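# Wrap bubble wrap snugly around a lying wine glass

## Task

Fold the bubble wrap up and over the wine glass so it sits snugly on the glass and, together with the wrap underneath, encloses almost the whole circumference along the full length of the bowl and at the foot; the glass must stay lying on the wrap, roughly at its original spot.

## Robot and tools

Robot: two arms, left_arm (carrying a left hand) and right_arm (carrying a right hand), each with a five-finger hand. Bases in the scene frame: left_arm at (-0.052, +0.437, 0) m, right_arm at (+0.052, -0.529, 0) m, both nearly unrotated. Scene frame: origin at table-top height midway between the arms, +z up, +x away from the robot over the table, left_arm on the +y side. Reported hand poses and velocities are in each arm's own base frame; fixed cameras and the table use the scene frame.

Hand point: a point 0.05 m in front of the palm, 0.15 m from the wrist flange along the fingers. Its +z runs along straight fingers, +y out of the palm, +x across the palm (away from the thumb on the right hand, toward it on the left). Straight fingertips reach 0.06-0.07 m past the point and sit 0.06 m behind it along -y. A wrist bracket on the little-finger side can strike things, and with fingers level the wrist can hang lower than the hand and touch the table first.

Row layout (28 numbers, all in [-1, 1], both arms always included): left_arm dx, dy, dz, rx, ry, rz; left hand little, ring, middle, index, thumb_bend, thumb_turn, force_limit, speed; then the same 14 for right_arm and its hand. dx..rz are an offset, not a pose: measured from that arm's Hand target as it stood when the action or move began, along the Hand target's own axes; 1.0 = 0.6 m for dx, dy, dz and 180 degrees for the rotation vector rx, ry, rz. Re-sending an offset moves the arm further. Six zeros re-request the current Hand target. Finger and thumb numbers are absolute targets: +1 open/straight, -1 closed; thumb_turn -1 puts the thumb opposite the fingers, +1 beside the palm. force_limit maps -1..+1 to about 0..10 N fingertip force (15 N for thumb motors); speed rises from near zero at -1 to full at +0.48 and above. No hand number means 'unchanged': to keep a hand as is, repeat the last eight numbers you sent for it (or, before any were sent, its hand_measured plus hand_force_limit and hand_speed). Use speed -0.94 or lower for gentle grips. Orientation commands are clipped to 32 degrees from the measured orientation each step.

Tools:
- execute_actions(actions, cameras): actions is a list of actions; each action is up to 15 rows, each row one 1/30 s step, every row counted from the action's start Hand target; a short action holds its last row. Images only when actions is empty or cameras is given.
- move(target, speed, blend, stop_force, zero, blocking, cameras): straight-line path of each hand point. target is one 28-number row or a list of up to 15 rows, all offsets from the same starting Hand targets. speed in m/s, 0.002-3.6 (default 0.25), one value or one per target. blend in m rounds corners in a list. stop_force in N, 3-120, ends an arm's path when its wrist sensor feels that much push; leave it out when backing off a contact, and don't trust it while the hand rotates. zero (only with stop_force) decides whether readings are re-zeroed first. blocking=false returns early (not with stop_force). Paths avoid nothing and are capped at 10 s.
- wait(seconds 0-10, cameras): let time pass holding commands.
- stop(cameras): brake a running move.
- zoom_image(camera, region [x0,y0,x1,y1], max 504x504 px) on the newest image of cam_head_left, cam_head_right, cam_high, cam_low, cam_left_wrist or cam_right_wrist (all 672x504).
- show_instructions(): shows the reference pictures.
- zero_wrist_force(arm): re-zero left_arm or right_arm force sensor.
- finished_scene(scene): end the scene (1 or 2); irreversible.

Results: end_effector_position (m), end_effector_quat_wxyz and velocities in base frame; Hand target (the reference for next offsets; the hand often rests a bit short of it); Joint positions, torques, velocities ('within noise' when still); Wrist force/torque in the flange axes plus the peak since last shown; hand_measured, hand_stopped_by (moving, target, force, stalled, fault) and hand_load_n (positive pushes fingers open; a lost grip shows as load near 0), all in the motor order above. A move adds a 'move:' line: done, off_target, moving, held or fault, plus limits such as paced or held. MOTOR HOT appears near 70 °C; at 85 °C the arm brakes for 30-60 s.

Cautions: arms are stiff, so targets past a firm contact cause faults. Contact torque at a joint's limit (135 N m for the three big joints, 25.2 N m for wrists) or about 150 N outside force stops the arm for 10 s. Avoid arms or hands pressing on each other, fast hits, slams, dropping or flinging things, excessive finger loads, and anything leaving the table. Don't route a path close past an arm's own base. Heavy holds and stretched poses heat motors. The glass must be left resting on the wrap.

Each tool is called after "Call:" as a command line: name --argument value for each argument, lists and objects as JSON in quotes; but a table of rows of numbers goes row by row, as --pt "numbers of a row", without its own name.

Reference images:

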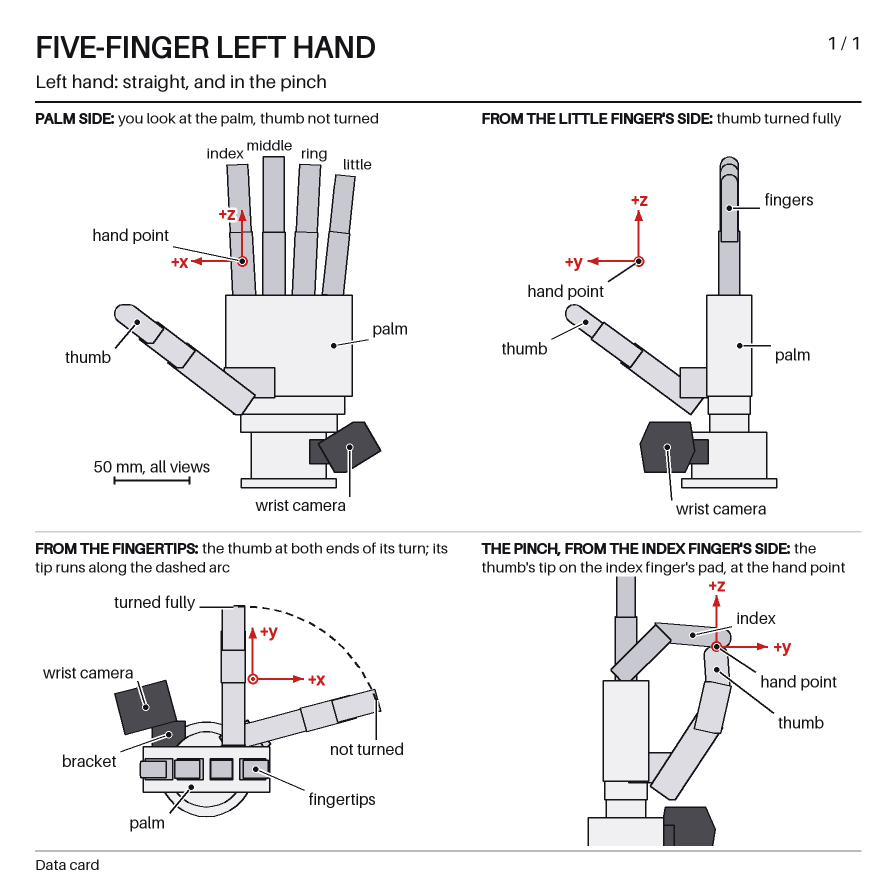

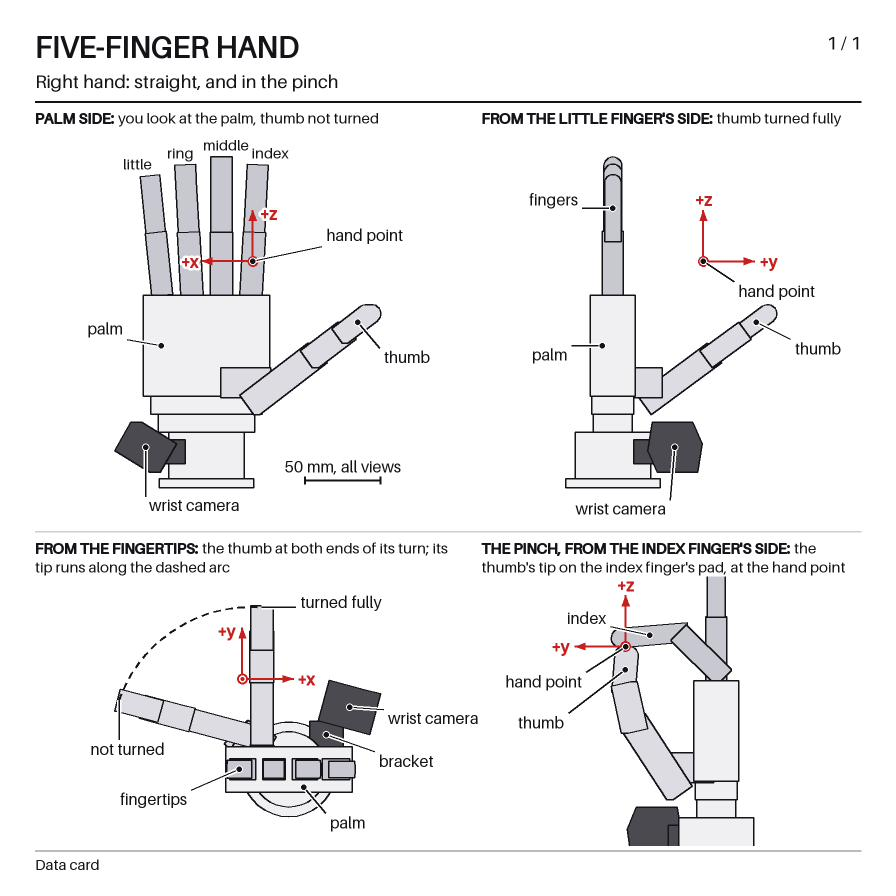

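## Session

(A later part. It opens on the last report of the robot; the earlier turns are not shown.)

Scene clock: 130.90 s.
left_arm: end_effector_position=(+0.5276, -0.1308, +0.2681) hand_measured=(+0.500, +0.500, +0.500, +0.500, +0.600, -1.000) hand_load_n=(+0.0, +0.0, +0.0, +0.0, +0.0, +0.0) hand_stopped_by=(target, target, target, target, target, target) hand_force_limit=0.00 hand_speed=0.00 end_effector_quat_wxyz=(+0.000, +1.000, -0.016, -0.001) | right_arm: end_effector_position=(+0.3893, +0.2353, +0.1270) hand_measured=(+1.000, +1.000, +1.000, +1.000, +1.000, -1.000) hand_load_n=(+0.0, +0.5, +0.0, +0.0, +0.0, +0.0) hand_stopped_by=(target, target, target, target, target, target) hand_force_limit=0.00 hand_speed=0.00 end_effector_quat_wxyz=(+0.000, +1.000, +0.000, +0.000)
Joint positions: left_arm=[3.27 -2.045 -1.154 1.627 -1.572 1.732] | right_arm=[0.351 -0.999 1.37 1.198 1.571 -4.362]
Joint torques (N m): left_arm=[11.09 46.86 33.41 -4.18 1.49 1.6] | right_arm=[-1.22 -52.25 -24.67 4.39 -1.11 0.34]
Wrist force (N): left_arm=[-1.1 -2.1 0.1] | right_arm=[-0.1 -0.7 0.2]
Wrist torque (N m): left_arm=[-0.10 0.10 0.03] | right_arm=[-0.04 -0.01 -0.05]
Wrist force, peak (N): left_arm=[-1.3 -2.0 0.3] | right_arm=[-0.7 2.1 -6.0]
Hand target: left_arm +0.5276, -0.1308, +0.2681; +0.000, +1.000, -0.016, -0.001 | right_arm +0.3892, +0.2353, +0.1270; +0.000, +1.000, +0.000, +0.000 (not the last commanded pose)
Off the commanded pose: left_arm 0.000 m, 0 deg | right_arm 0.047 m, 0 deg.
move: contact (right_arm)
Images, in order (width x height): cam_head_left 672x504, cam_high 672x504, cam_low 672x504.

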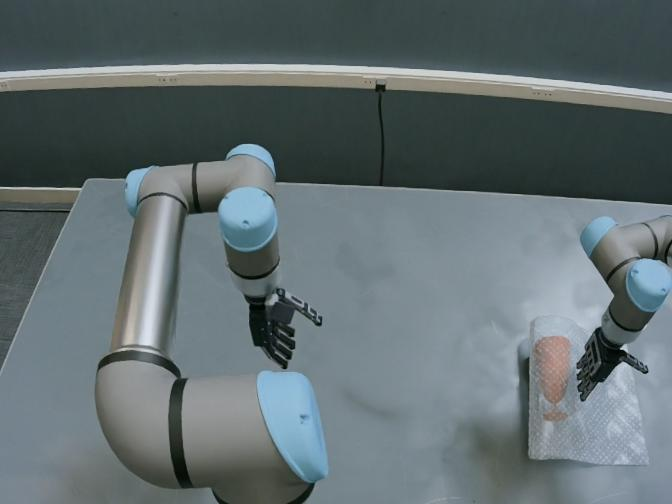

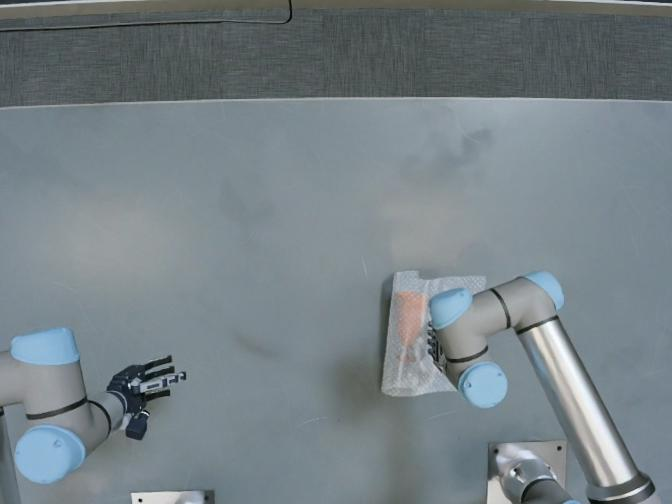

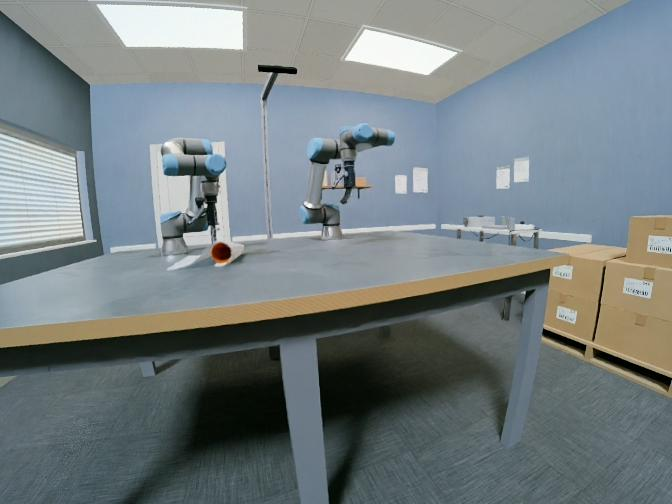

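Call:
move --target '[0,0,0,0,0,0,0.5,0.5,0.5,0.5,0.6,-1,0,0,0,0,0.075,0,0,0,1,1,1,1,1,-1,0,0]' --speed 0.04 --stop_force 6 --cameras '["cam_high","cam_low"]'

Call:
zoom_image --camera "cam_low" --region '[150, 210, 270, 300]'

Scene clock: 133.33 s.
left_arm: end_effector_position=(+0.5276, -0.1308, +0.2681) hand_measured=(+0.500, +0.500, +0.500, +0.500, +0.600, -1.000) hand_load_n=(+0.0, +0.0, +0.0, +0.0, +0.0, +0.0) hand_stopped_by=(target, target, target, target, target, target) hand_force_limit=0.00 hand_speed=0.00 end_effector_quat_wxyz=(+0.000, +1.000, -0.016, -0.001) | right_arm: end_effector_position=(+0.3893, +0.2352, +0.0820) hand_measured=(+1.000, +1.000, +1.000, +1.000, +1.000, -1.000) hand_load_n=(+0.0, +0.0, +0.0, +0.0, +0.0, +0.0) hand_stopped_by=(target, target, target, target, target, target) hand_force_limit=0.00 hand_speed=0.00 end_effector_quat_wxyz=(+0.000, +1.000, +0.000, +0.000)
Joint positions: left_arm=[3.27 -2.045 -1.154 1.627 -1.572 1.732] | right_arm=[0.351 -0.955 1.423 1.102 1.571 -4.362]
Joint torques (N m): left_arm=[12.51 45.79 33.27 -3.78 1.44 1.54] | right_arm=[-8.29 -34.84 -9.72 0.28 -0.78 -1.17]
Wrist force (N): left_arm=[-1.1 -1.9 0.2] | right_arm=[0.0 -0.4 -0.3]
Wrist torque (N m): left_arm=[-0.07 0.10 0.03] | right_arm=[0.01 -0.01 -0.03]
Wrist force, peak (N): left_arm=[-1.3 -2.0 0.2] | right_arm=[-0.1 -0.8 -0.3]
Hand target: left_arm +0.5276, -0.1308, +0.2681; +0.000, +1.000, -0.016, -0.001 | right_arm +0.3893, +0.2352, +0.0820; +0.000, +1.000, +0.000, +0.000
Off the commanded pose: left_arm 0.000 m, 0 deg | right_arm 0.000 m, 0 deg.
move: done
Images, in order (width x height): cam_high 672x504, cam_low 672x504.

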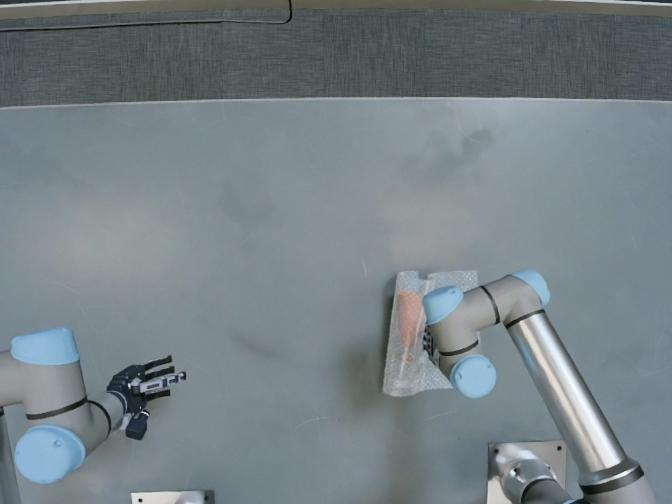

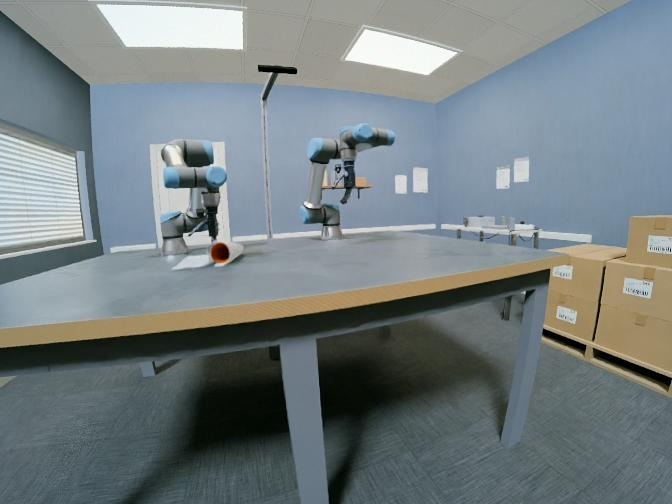

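Scaled by 4.200 from the camera's 672x504 image, which has a finer 960x720 frame.

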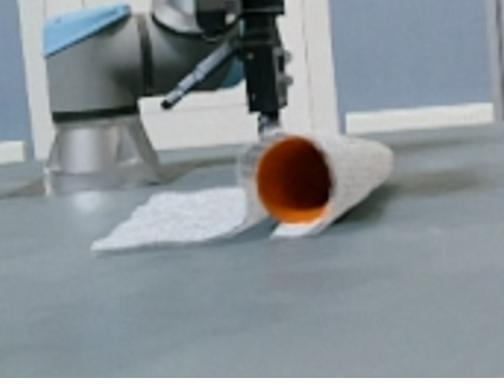

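Call:
move --target '[0,0,0,0,0,0,0.5,0.5,0.5,0.5,0.6,-1,0,0,0,-0.1,0,0,0,0,1,1,1,1,1,-1,0,0]' --speed 0.04 --cameras '["cam_high","cam_low","cam_head_left"]'

Call:
zoom_image --camera "cam_low" --region '[150, 210, 270, 300]'

Scene clock: 136.70 s.
left_arm: end_effector_position=(+0.5276, -0.1308, +0.2681) hand_measured=(+0.500, +0.500, +0.500, +0.500, +0.600, -1.000) hand_load_n=(+0.0, +0.0, +0.5, +0.0, +0.0, +0.0) hand_stopped_by=(target, target, target, target, target, target) hand_force_limit=0.00 hand_speed=0.00 end_effector_quat_wxyz=(+0.000, +1.000, -0.016, -0.001) | right_arm: end_effector_position=(+0.3892, +0.2952, +0.0820) hand_measured=(+1.000, +1.000, +1.000, +1.000, +1.000, -1.000) hand_load_n=(+0.0, +0.0, -0.5, +0.0, +0.0, +0.0) hand_stopped_by=(target, target, target, target, target, target) hand_force_limit=0.00 hand_speed=0.00 end_effector_quat_wxyz=(+0.000, +1.000, +0.000, +0.000)
Joint positions: left_arm=[3.27 -2.045 -1.154 1.627 -1.572 1.732] | right_arm=[0.458 -0.872 1.28 1.162 1.572 -4.255]
Joint torques (N m): left_arm=[11.4 45.93 33.06 -3.96 1.73 1.64] | right_arm=[7.84 -37.39 -22.87 4.39 1.2 1.57]
Wrist force (N): left_arm=[-1.2 -1.8 0.1] | right_arm=[-0.3 -0.5 -0.3]
Wrist torque (N m): left_arm=[-0.05 0.10 0.02] | right_arm=[-0.04 0.03 -0.05]
Wrist force, peak (N): left_arm=[-1.1 -2.2 0.0] | right_arm=[-0.3 -0.8 -0.3]
Hand target: left_arm +0.5276, -0.1308, +0.2681; +0.000, +1.000, -0.016, -0.001 | right_arm +0.3892, +0.2952, +0.0820; +0.000, +1.000, +0.000, +0.000
Off the commanded pose: left_arm 0.000 m, 0 deg | right_arm 0.000 m, 0 deg.
move: done
Images, in order (width x height): cam_head_left 672x504, cam_high 672x504, cam_low 672x504.

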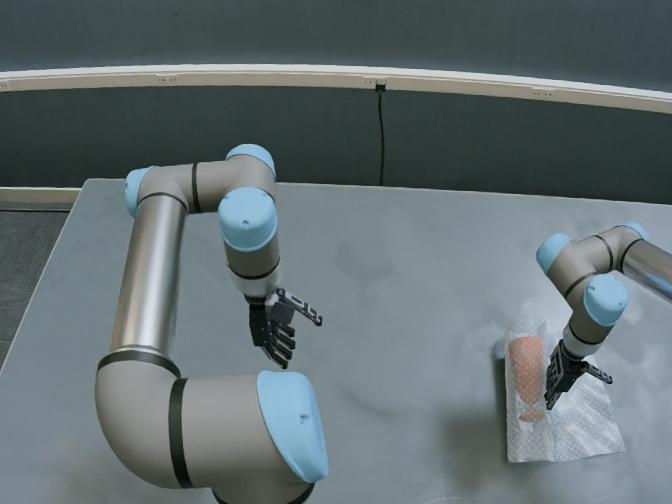

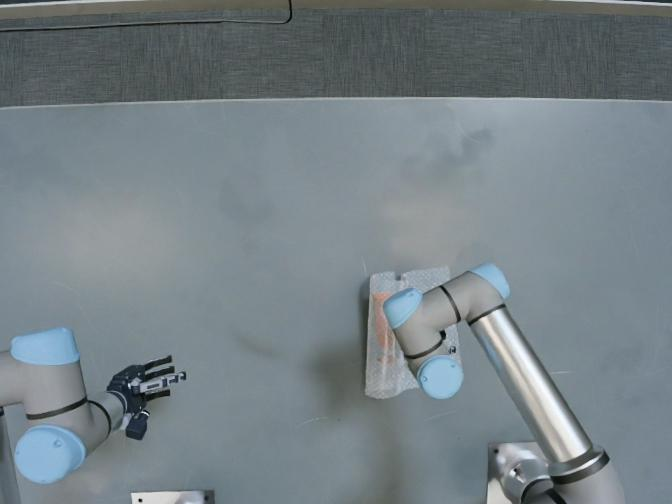

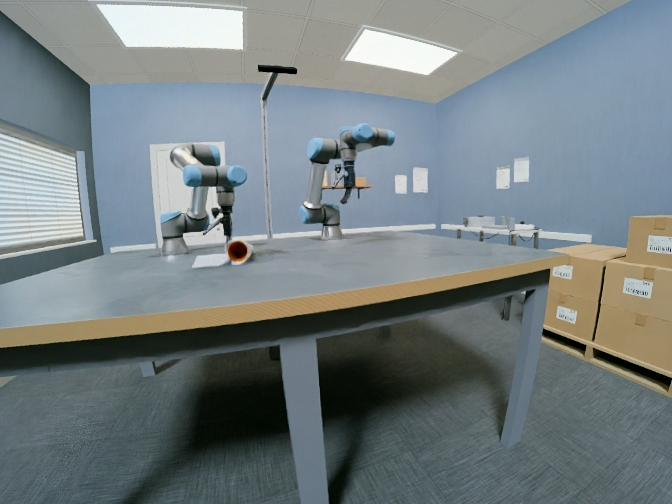

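Scaled by 4.200 from the camera's 672x504 image, which has a finer 960x720 frame.

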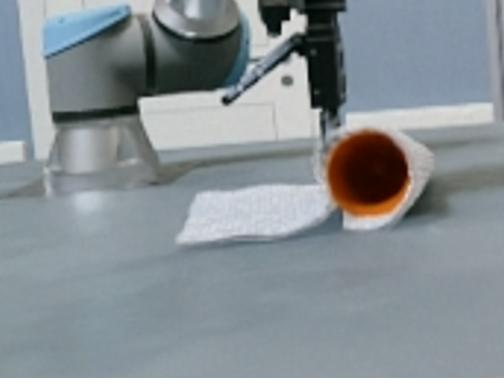

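Call:
move --pt "0 0 0 0 0 0 0.5 0.5 0.5 0.5 0.6 -1 0 0 0 0.008 -0.2 0 0 0 1 1 1 1 1 -1 0 0" --pt "0 0 0 0 0 0 0.5 0.5 0.5 0.5 0.6 -1 0 0 0 0.3 -0.25 0 0 0 1 1 1 1 1 -1 0 0" --speed 0.1 --blend '[0.02,0]' --cameras '["cam_high","cam_low","cam_head_left","cam_right_wrist"]'

Call:
zoom_image --camera "cam_low" --region '[180, 220, 280, 290]'

Call:
zoom_image --camera "cam_head_left" --region '[440, 300, 640, 480]'

Call:
zoom_image --camera "cam_high" --region '[340, 260, 460, 410]'

Scene clock: 140.57 s.
left_arm: end_effector_position=(+0.5276, -0.1308, +0.2681) hand_measured=(+0.500, +0.500, +0.500, +0.500, +0.600, -1.000) hand_load_n=(+0.0, +0.0, +0.0, +0.0, +0.0, +0.0) hand_stopped_by=(target, target, target, target, target, target) hand_force_limit=0.00 hand_speed=0.00 end_effector_quat_wxyz=(+0.000, +1.000, -0.016, -0.001) | right_arm: end_effector_position=(+0.3893, +0.1154, +0.2320) hand_measured=(+1.000, +1.000, +1.000, +1.000, +1.000, -1.000) hand_load_n=(+0.0, +0.0, +0.0, +0.0, +0.0, +0.0) hand_stopped_by=(target, target, target, target, target, target) hand_force_limit=0.00 hand_speed=0.00 end_effector_quat_wxyz=(+0.000, +1.000, +0.000, +0.000)
Joint positions: left_arm=[3.27 -2.045 -1.154 1.627 -1.572 1.732] | right_arm=[0.099 -1.209 1.408 1.371 1.571 -4.614]
Joint torques (N m): left_arm=[11.7 46.68 32.94 -3.87 1.38 1.22] | right_arm=[-6.09 -44.73 -12.87 4.6 -1.27 -1.4]
Wrist force (N): left_arm=[-1.3 -1.9 0.0] | right_arm=[-0.1 -0.8 0.2]
Wrist torque (N m): left_arm=[-0.07 0.13 0.02] | right_arm=[-0.05 -0.02 0.06]
Wrist force, peak (N): left_arm=[-1.4 -2.1 0.2] | right_arm=[-0.2 -1.3 0.0]
Hand target: left_arm +0.5276, -0.1308, +0.2681; +0.000, +1.000, -0.016, -0.001 | right_arm +0.3893, +0.1153, +0.2321; +0.000, +1.000, +0.000, +0.000
Off the commanded pose: left_arm 0.000 m, 0 deg | right_arm 0.000 m, 0 deg.
move: done
Images, in order (width x height): cam_head_left 672x504, cam_high 672x504, cam_low 672x504, cam_right_wrist 672x504.

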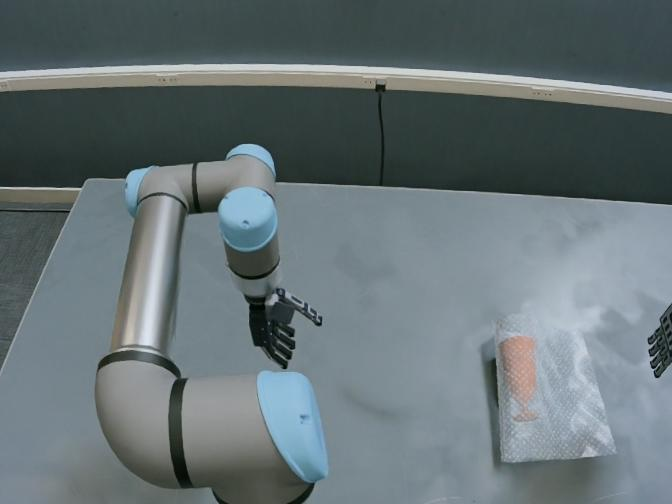

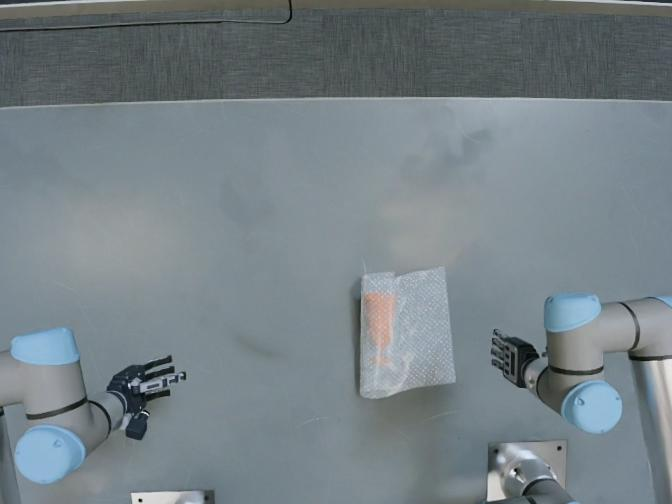

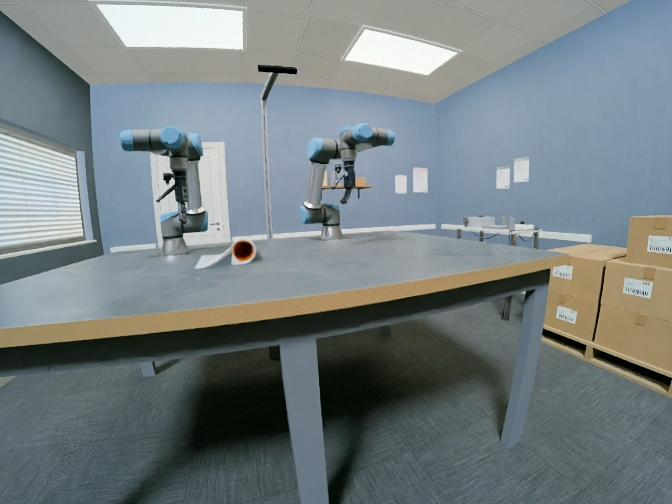

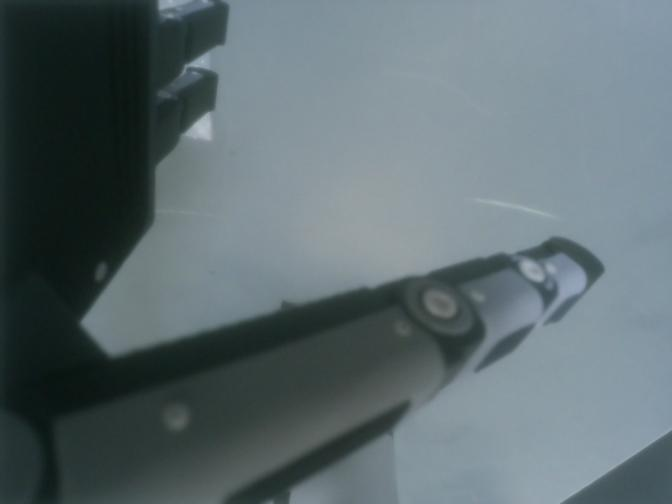

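Scaled by 5.040 from the camera's 672x504 image, which has a finer 960x720 frame.

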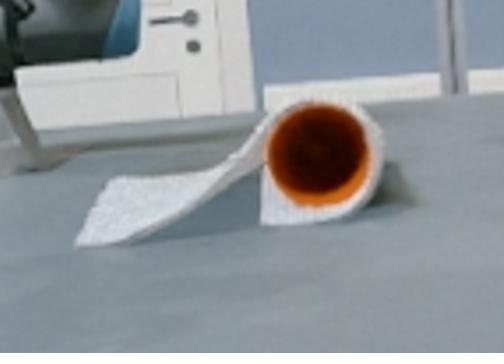

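Scaled by 2.520 from the camera's 672x504 image, which has a finer 960x720 frame.

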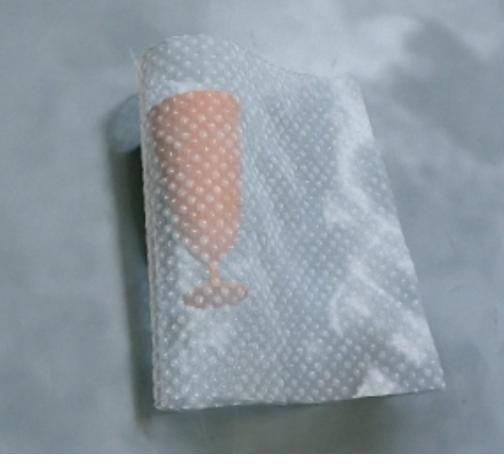

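Scaled by 3.360 from the camera's 672x504 image, which has a finer 960x720 frame.

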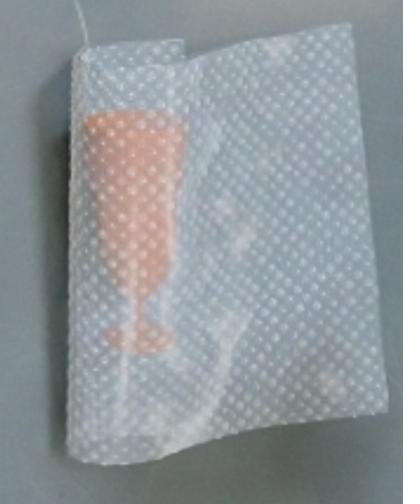

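Call:
move --pt "0 0 0 0 0 0 0.5 0.5 0.5 0.5 0.6 -1 0 0 0 -0.2667 0.12 0 0 0 1 1 1 1 1 -1 0 0" --speed 0.2

Call:
move --target '[0,0,0,0,0,0,0.5,0.5,0.5,0.5,0.6,-1,0,0,0,0,0.155,0,0,0,1,1,1,1,1,-1,0,0]' --speed 0.03 --stop_force 4 --cameras '["cam_high","cam_low","cam_head_left"]'

Call:
zoom_image --camera "cam_low" --region '[160, 210, 280, 300]'

Scene clock: 145.10 s.
left_arm: end_effector_position=(+0.5276, -0.1308, +0.2681) hand_measured=(+0.500, +0.500, +0.500, +0.500, +0.600, -1.000) hand_load_n=(+0.0, +0.0, +0.0, +0.0, +0.0, +0.0) hand_stopped_by=(target, target, target, target, target, target) hand_force_limit=0.00 hand_speed=0.00 end_effector_quat_wxyz=(+0.000, +1.000, -0.016, -0.001) | right_arm: end_effector_position=(+0.3892, +0.2752, +0.1600) hand_measured=(+1.000, +1.000, +1.000, +1.000, +1.000, -1.000) hand_load_n=(+0.0, +0.0, +0.0, +0.0, +0.0, +0.0) hand_stopped_by=(target, target, target, target, target, target) hand_force_limit=0.00 hand_speed=0.00 end_effector_quat_wxyz=(+0.000, +1.000, +0.000, +0.000)
Joint positions: left_arm=[3.27 -2.045 -1.154 1.627 -1.572 1.732] | right_arm=[0.424 -0.966 1.229 1.307 1.572 -4.29]
Joint torques (N m): left_arm=[11.83 45.69 34.16 -3.8 1.44 1.58] | right_arm=[7.85 -37.09 -22.67 4.27 1.5 1.45]
Wrist force (N): left_arm=[-1.1 -1.9 0.2] | right_arm=[-0.2 -0.8 0.3]
Wrist torque (N m): left_arm=[-0.07 0.10 0.03] | right_arm=[-0.06 0.00 -0.07]
Wrist force, peak (N): left_arm=[-1.4 -2.0 0.3] | right_arm=[-0.3 -2.2 0.6]
Hand target: left_arm +0.5276, -0.1308, +0.2681; +0.000, +1.000, -0.016, -0.001 | right_arm +0.3892, +0.2753, +0.1600; +0.000, +1.000, +0.000, +0.000
Off the commanded pose: left_arm 0.000 m, 0 deg | right_arm 0.000 m, 0 deg.
move: done

Scene clock: 149.17 s.
left_arm: end_effector_position=(+0.5276, -0.1308, +0.2681) hand_measured=(+0.500, +0.500, +0.500, +0.500, +0.600, -1.000) hand_load_n=(+0.0, +0.0, +0.0, +0.0, +0.0, +0.0) hand_stopped_by=(target, target, target, target, target, target) hand_force_limit=0.00 hand_speed=0.00 end_effector_quat_wxyz=(+0.000, +1.000, -0.016, -0.001) | right_arm: end_effector_position=(+0.3892, +0.2753, +0.0727) hand_measured=(+1.000, +1.000, +1.000, +1.000, +1.000, -1.000) hand_load_n=(+0.5, +0.0, +0.0, +0.0, +0.0, -0.5) hand_stopped_by=(target, target, target, target, target, target) hand_force_limit=0.00 hand_speed=0.00 end_effector_quat_wxyz=(+0.000, +1.000, +0.000, +0.000)
Joint positions: left_arm=[3.27 -2.045 -1.154 1.627 -1.572 1.732] | right_arm=[0.424 -0.892 1.34 1.121 1.572 -4.29]
Joint torques (N m): left_arm=[11.33 45.81 32.9 -4.02 1.56 1.37] | right_arm=[-6.47 -51.58 -22.56 4.14 1.25 -0.91]
Wrist force (N): left_arm=[-1.2 -1.8 0.3] | right_arm=[-0.1 -0.8 -4.2]
Wrist torque (N m): left_arm=[-0.07 0.11 0.02] | right_arm=[0.23 0.09 -0.06]
Wrist force, peak (N): left_arm=[-1.4 -2.0 0.4] | right_arm=[-0.3 -1.2 -15.3]
Hand target: left_arm +0.5276, -0.1308, +0.2681; +0.000, +1.000, -0.016, -0.001 | right_arm +0.3892, +0.2753, +0.0727; +0.000, +1.000, +0.000, +0.000 (not the last commanded pose)
Off the commanded pose: left_arm 0.000 m, 0 deg | right_arm 0.006 m, 0 deg.
move: contact (right_arm)
Images, in order (width x height): cam_head_left 672x504, cam_high 672x504, cam_low 672x504.

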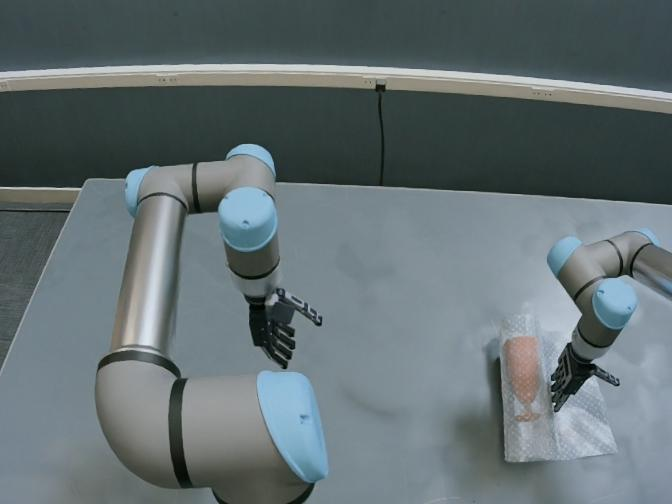

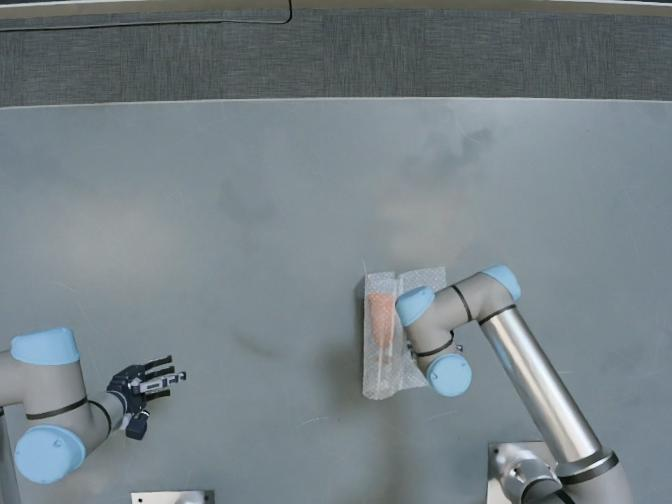

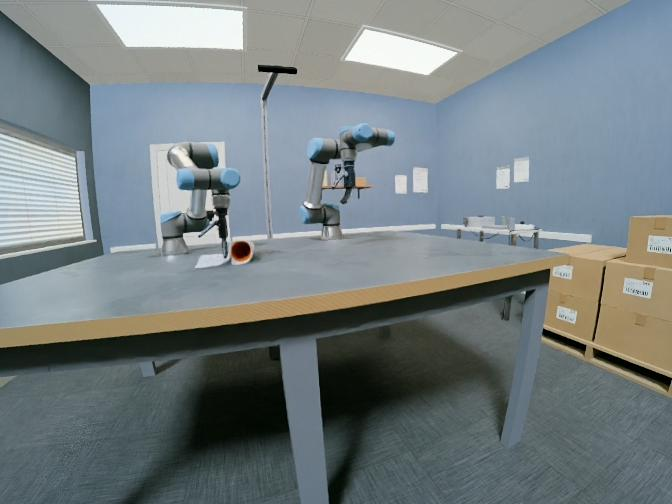

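Scaled by 4.200 from the camera's 672x504 image, which has a finer 960x720 frame.

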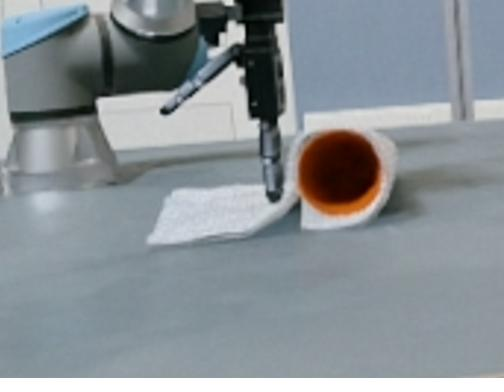

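Call:
move --pt "0 0 0 0 0 0 0.5 0.5 0.5 0.5 0.6 -1 0 0 0 -0.0333 0 0 0 0 1 1 1 1 1 -1 0 0" --speed 0.04 --cameras '["cam_high","cam_low","cam_head_left"]'

Scene clock: 150.83 s.
left_arm: end_effector_position=(+0.5276, -0.1308, +0.2681) hand_measured=(+0.500, +0.500, +0.500, +0.500, +0.600, -1.000) hand_load_n=(+0.0, +0.0, +0.0, -0.5, +0.0, +0.0) hand_stopped_by=(target, target, target, target, target, target) hand_force_limit=0.00 hand_speed=0.00 end_effector_quat_wxyz=(+0.000, +1.000, -0.016, -0.001) | right_arm: end_effector_position=(+0.3892, +0.2952, +0.0727) hand_measured=(+1.000, +1.000, +1.000, +1.000, +1.000, -1.000) hand_load_n=(+0.0, +0.0, -2.0, +0.0, +0.0, +0.0) hand_stopped_by=(target, target, target, target, target, target) hand_force_limit=0.00 hand_speed=0.00 end_effector_quat_wxyz=(+0.000, +1.000, +0.000, +0.000)
Joint positions: left_arm=[3.27 -2.045 -1.154 1.627 -1.572 1.732] | right_arm=[0.458 -0.863 1.29 1.143 1.571 -4.255]
Joint torques (N m): left_arm=[11.6 45.81 32.44 -3.68 1.25 1.42] | right_arm=[8.04 -35.94 -22.57 3.73 0.71 1.81]
Wrist force (N): left_arm=[-1.2 -1.8 0.2] | right_arm=[-0.2 1.1 -4.3]
Wrist torque (N m): left_arm=[-0.06 0.11 0.02] | right_arm=[0.20 0.07 -0.03]
Wrist force, peak (N): left_arm=[-1.3 -2.0 0.3] | right_arm=[-0.2 0.6 -4.5]
Hand target: left_arm +0.5276, -0.1308, +0.2681; +0.000, +1.000, -0.016, -0.001 | right_arm +0.3892, +0.2952, +0.0727; +0.000, +1.000, +0.000, +0.000
Off the commanded pose: left_arm 0.000 m, 0 deg | right_arm 0.000 m, 0 deg.
move: done
Images, in order (width x height): cam_head_left 672x504, cam_high 672x504, cam_low 672x504.

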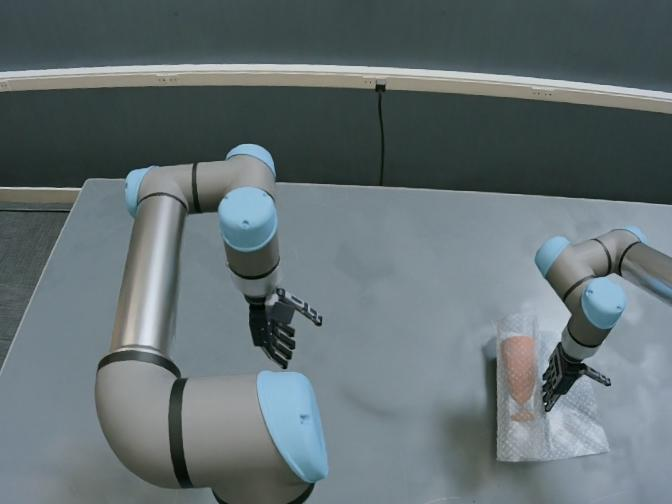

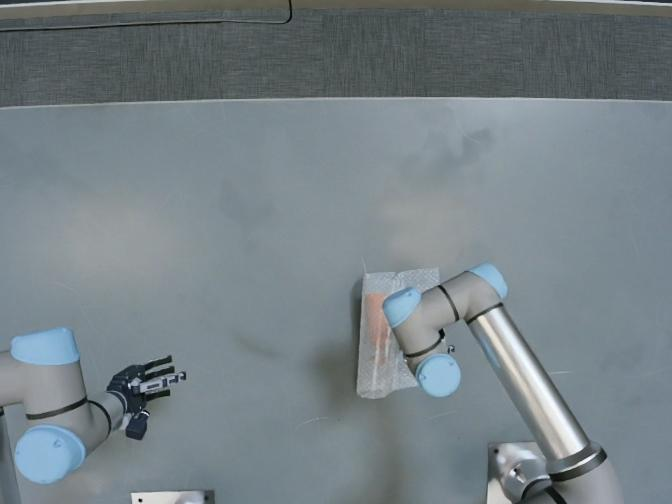

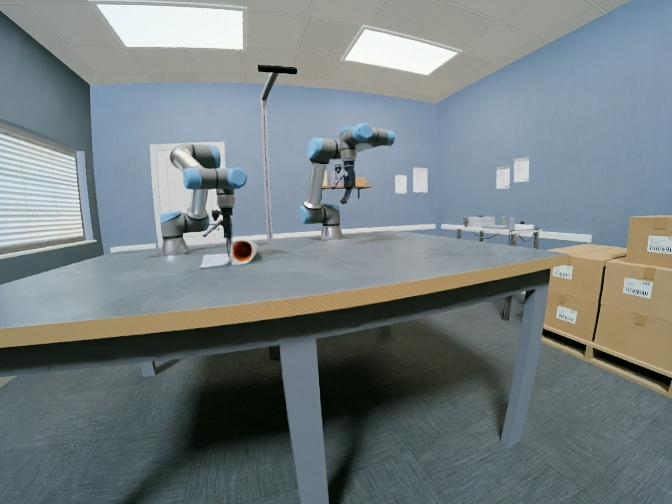

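Call:
zoom_image --camera "cam_low" --region '[190, 200, 290, 280]'

Call:
zoom_image --camera "cam_head_left" --region '[470, 290, 640, 480]'

Scaled by 5.040 from the camera's 672x504 image, which has a finer 960x720 frame.

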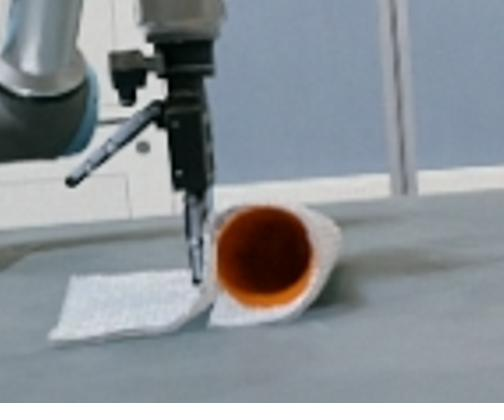

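Scaled by 2.653 from the camera's 672x504 image, which has a finer 960x720 frame.

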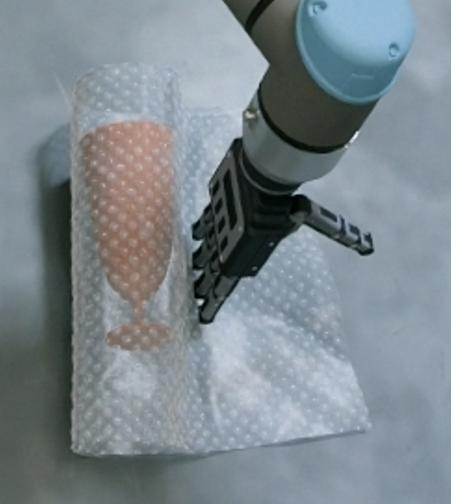

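Call:
move --pt "0 0 0 0 0 0 0.5 0.5 0.5 0.5 0.6 -1 0 0 0 0 -0.3 0 0 0 1 1 1 1 1 -1 0 0" --pt "0 0 0 0 0 0 0.5 0.5 0.5 0.5 0.6 -1 0 0 0 0.35 -0.35 0 0 0 1 1 1 1 1 -1 0 0" --speed '[0.1,0.3]' --blend '[0.03,0]' --cameras '["cam_high","cam_low","cam_head_left"]'

Call:
zoom_image --camera "cam_low" --region '[190, 200, 290, 280]'

Call:
zoom_image --camera "cam_head_left" --region '[470, 290, 640, 480]'

Call:
zoom_image --camera "cam_high" --region '[320, 240, 480, 420]'

Scene clock: 154.47 s.
left_arm: end_effector_position=(+0.5276, -0.1308, +0.2681) hand_measured=(+0.500, +0.500, +0.500, +0.500, +0.600, -1.000) hand_load_n=(+0.0, +0.0, +0.0, +0.0, +0.0, +0.0) hand_stopped_by=(target, target, target, target, target, target) hand_force_limit=0.00 hand_speed=0.00 end_effector_quat_wxyz=(+0.000, +1.000, -0.016, -0.001) | right_arm: end_effector_position=(+0.3893, +0.0854, +0.2828) hand_measured=(+1.000, +1.000, +1.000, +1.000, +1.000, -1.000) hand_load_n=(+0.0, +0.0, +0.0, +0.0, +0.0, +0.0) hand_stopped_by=(target, target, target, target, target, target) hand_force_limit=0.00 hand_speed=0.00 end_effector_quat_wxyz=(+0.000, +1.000, +0.000, +0.000)
Joint positions: left_arm=[3.27 -2.045 -1.154 1.627 -1.572 1.732] | right_arm=[0.029 -1.253 1.338 1.485 1.571 -4.684]
Joint torques (N m): left_arm=[10.73 45.69 33.54 -3.64 1.52 1.43] | right_arm=[-9.26 -41.54 -13.1 4.1 -1.25 -1.23]
Wrist force (N): left_arm=[-1.2 -1.8 0.1] | right_arm=[-0.2 -1.1 0.3]
Wrist torque (N m): left_arm=[-0.04 0.11 0.01] | right_arm=[-0.10 -0.01 0.03]
Wrist force, peak (N): left_arm=[-1.4 -2.1 0.2] | right_arm=[-0.2 0.9 -4.6]
Hand target: left_arm +0.5276, -0.1308, +0.2681; +0.000, +1.000, -0.016, -0.001 | right_arm +0.3892, +0.0853, +0.2828; +0.000, +1.000, +0.000, +0.000
Off the commanded pose: left_arm 0.000 m, 0 deg | right_arm 0.000 m, 0 deg.
move: done
Images, in order (width x height): cam_head_left 672x504, cam_high 672x504, cam_low 672x504.

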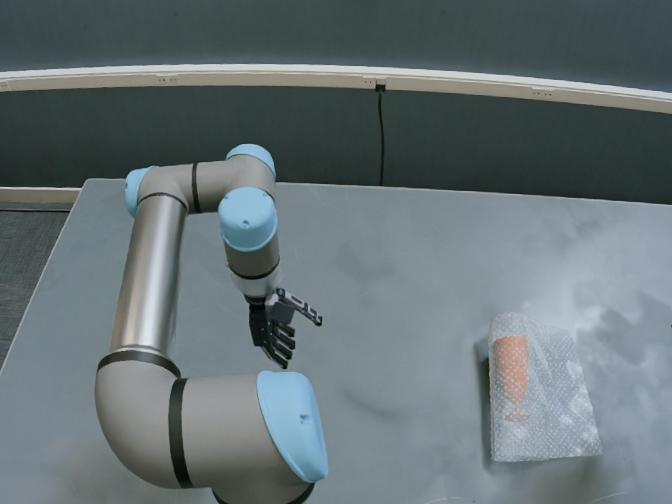

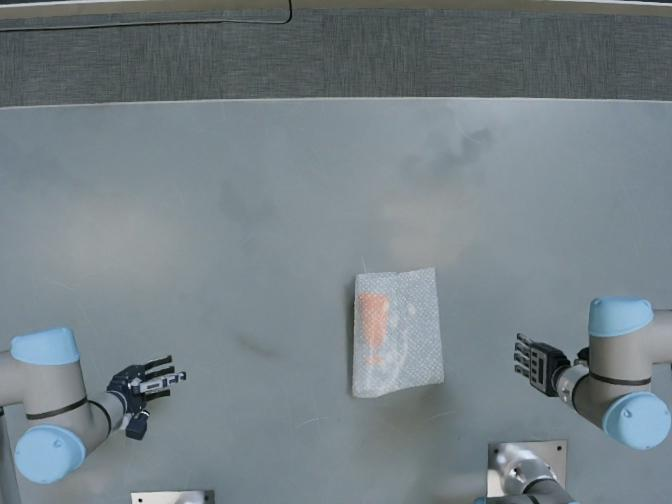

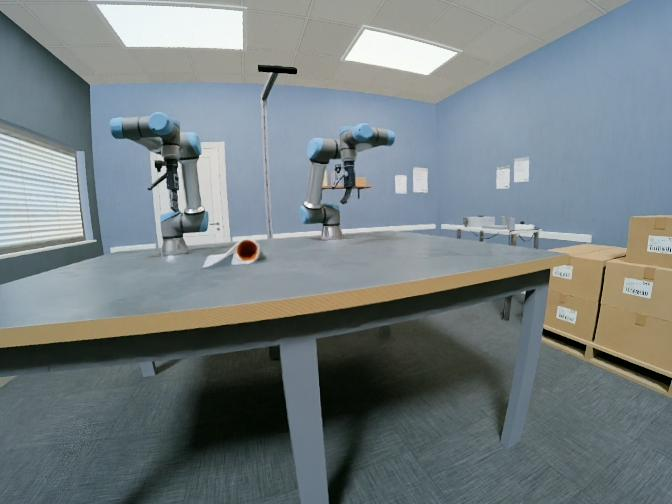

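Scaled by 5.040 from the camera's 672x504 image, which has a finer 960x720 frame.

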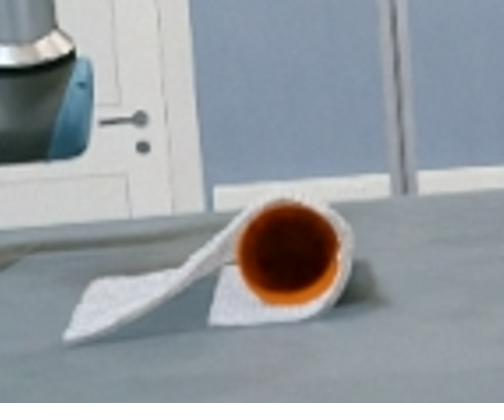

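Scaled by 2.653 from the camera's 672x504 image, which has a finer 960x720 frame.

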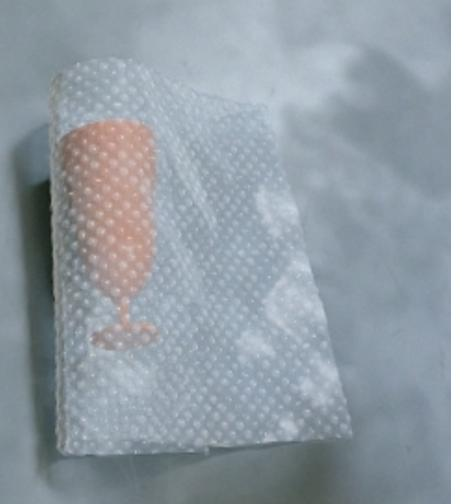

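Scaled by 2.800 from the camera's 672x504 image, which has a finer 960x720 frame.

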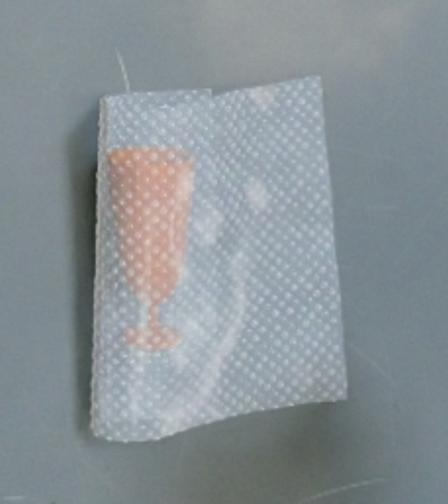

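Call:
move --pt "0 0 0 0 0 0 0.5 0.5 0.5 0.5 0.6 -1 0 0 0 -0.6417 0 0 0 0 1 1 1 1 1 1 0 0" --pt "0 0 0 0 0 0 0.5 0.5 0.5 0.5 0.6 -1 0 0 0 -0.6417 0.33 0 0 0 1 1 1 1 1 1 0 0" --speed '[0.3,0.15]' --blend '[0.03,0]' --cameras '["cam_high","cam_low","cam_head_left"]'

Call:
zoom_image --camera "cam_low" --region '[190, 200, 290, 280]'

Call:
zoom_image --camera "cam_head_left" --region '[430, 290, 640, 480]'

Scene clock: 160.07 s.
left_arm: end_effector_position=(+0.5276, -0.1308, +0.2681) hand_measured=(+0.500, +0.500, +0.500, +0.500, +0.600, -1.000) hand_load_n=(+0.0, +0.0, +0.0, +0.0, +0.0, +0.0) hand_stopped_by=(target, target, target, target, target, target) hand_force_limit=0.00 hand_speed=0.00 end_effector_quat_wxyz=(+0.000, +1.000, -0.016, -0.001) | right_arm: end_effector_position=(+0.3891, +0.4703, +0.0847) hand_measured=(+1.000, +1.000, +1.000, +1.000, +1.000, +1.000) hand_load_n=(+0.0, +0.0, +0.0, +0.0, +0.0, +0.0) hand_stopped_by=(target, target, target, target, target, target) hand_force_limit=0.00 hand_speed=0.00 end_effector_quat_wxyz=(+0.000, +1.000, +0.000, +0.000)
Joint positions: left_arm=[3.27 -2.045 -1.154 1.627 -1.572 1.732] | right_arm=[0.703 -0.504 0.588 1.486 1.572 -4.01]
Joint torques (N m): left_arm=[11.35 45.04 33.39 -3.84 1.37 1.31] | right_arm=[-9.05 -68.52 -13.87 0.18 -1.26 -1.53]
Wrist force (N): left_arm=[-1.2 -2.0 0.2] | right_arm=[-0.3 -0.8 0.0]
Wrist torque (N m): left_arm=[-0.08 0.11 0.03] | right_arm=[-0.06 0.04 0.02]
Wrist force, peak (N): left_arm=[-1.3 -2.1 0.1] | right_arm=[-0.4 -1.9 -0.4]
Hand target: left_arm +0.5276, -0.1308, +0.2681; +0.000, +1.000, -0.016, -0.001 | right_arm +0.3891, +0.4703, +0.0846; +0.000, +1.000, +0.000, +0.000
Off the commanded pose: left_arm 0.000 m, 0 deg | right_arm 0.000 m, 0 deg.
elbow stopped short (right arm): the move would have taken joint 3 (elbow) straighter than the controller allows.
move: done
Images, in order (width x height): cam_head_left 672x504, cam_high 672x504, cam_low 672x504.

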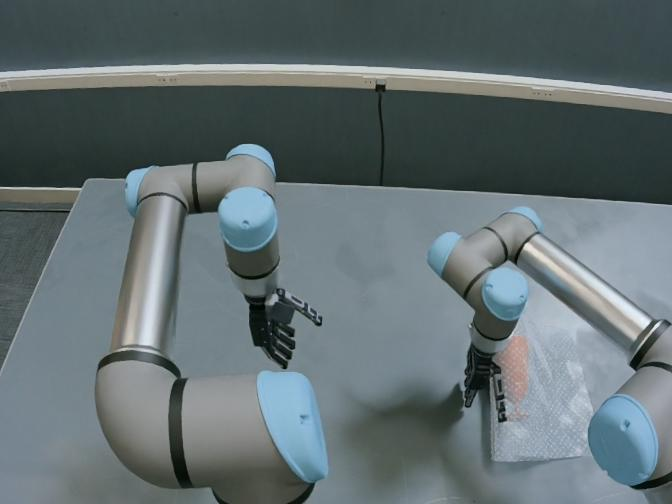

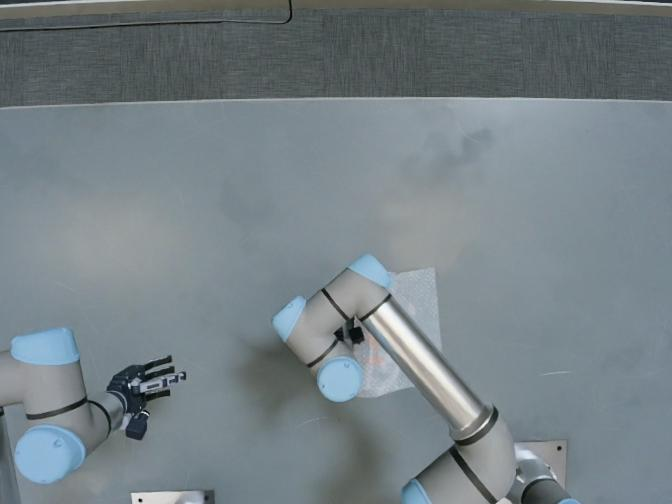

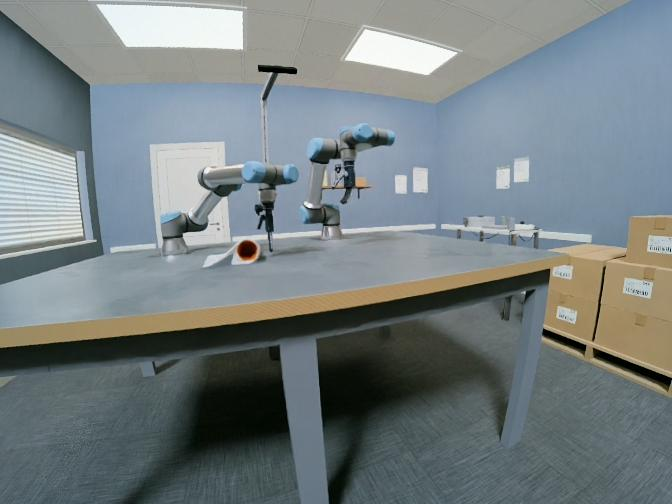

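Scaled by 5.040 from the camera's 672x504 image, which has a finer 960x720 frame.

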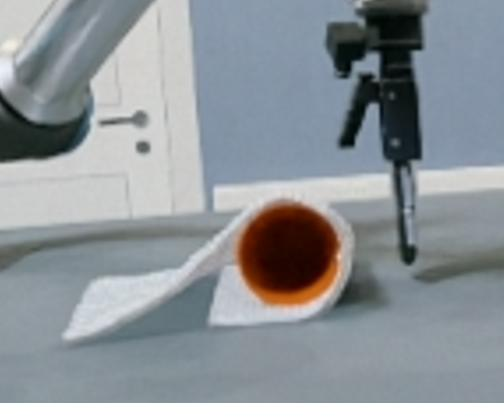

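Scaled by 2.400 from the camera's 672x504 image, which has a finer 960x720 frame.

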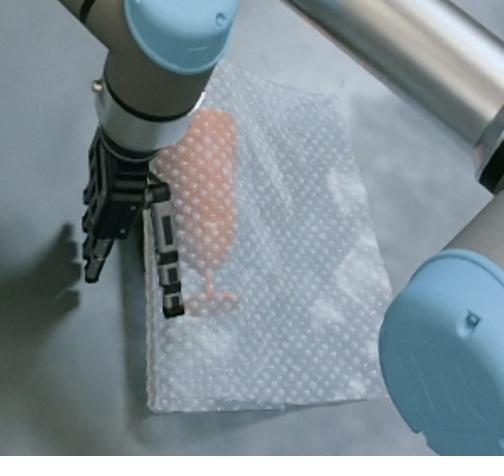

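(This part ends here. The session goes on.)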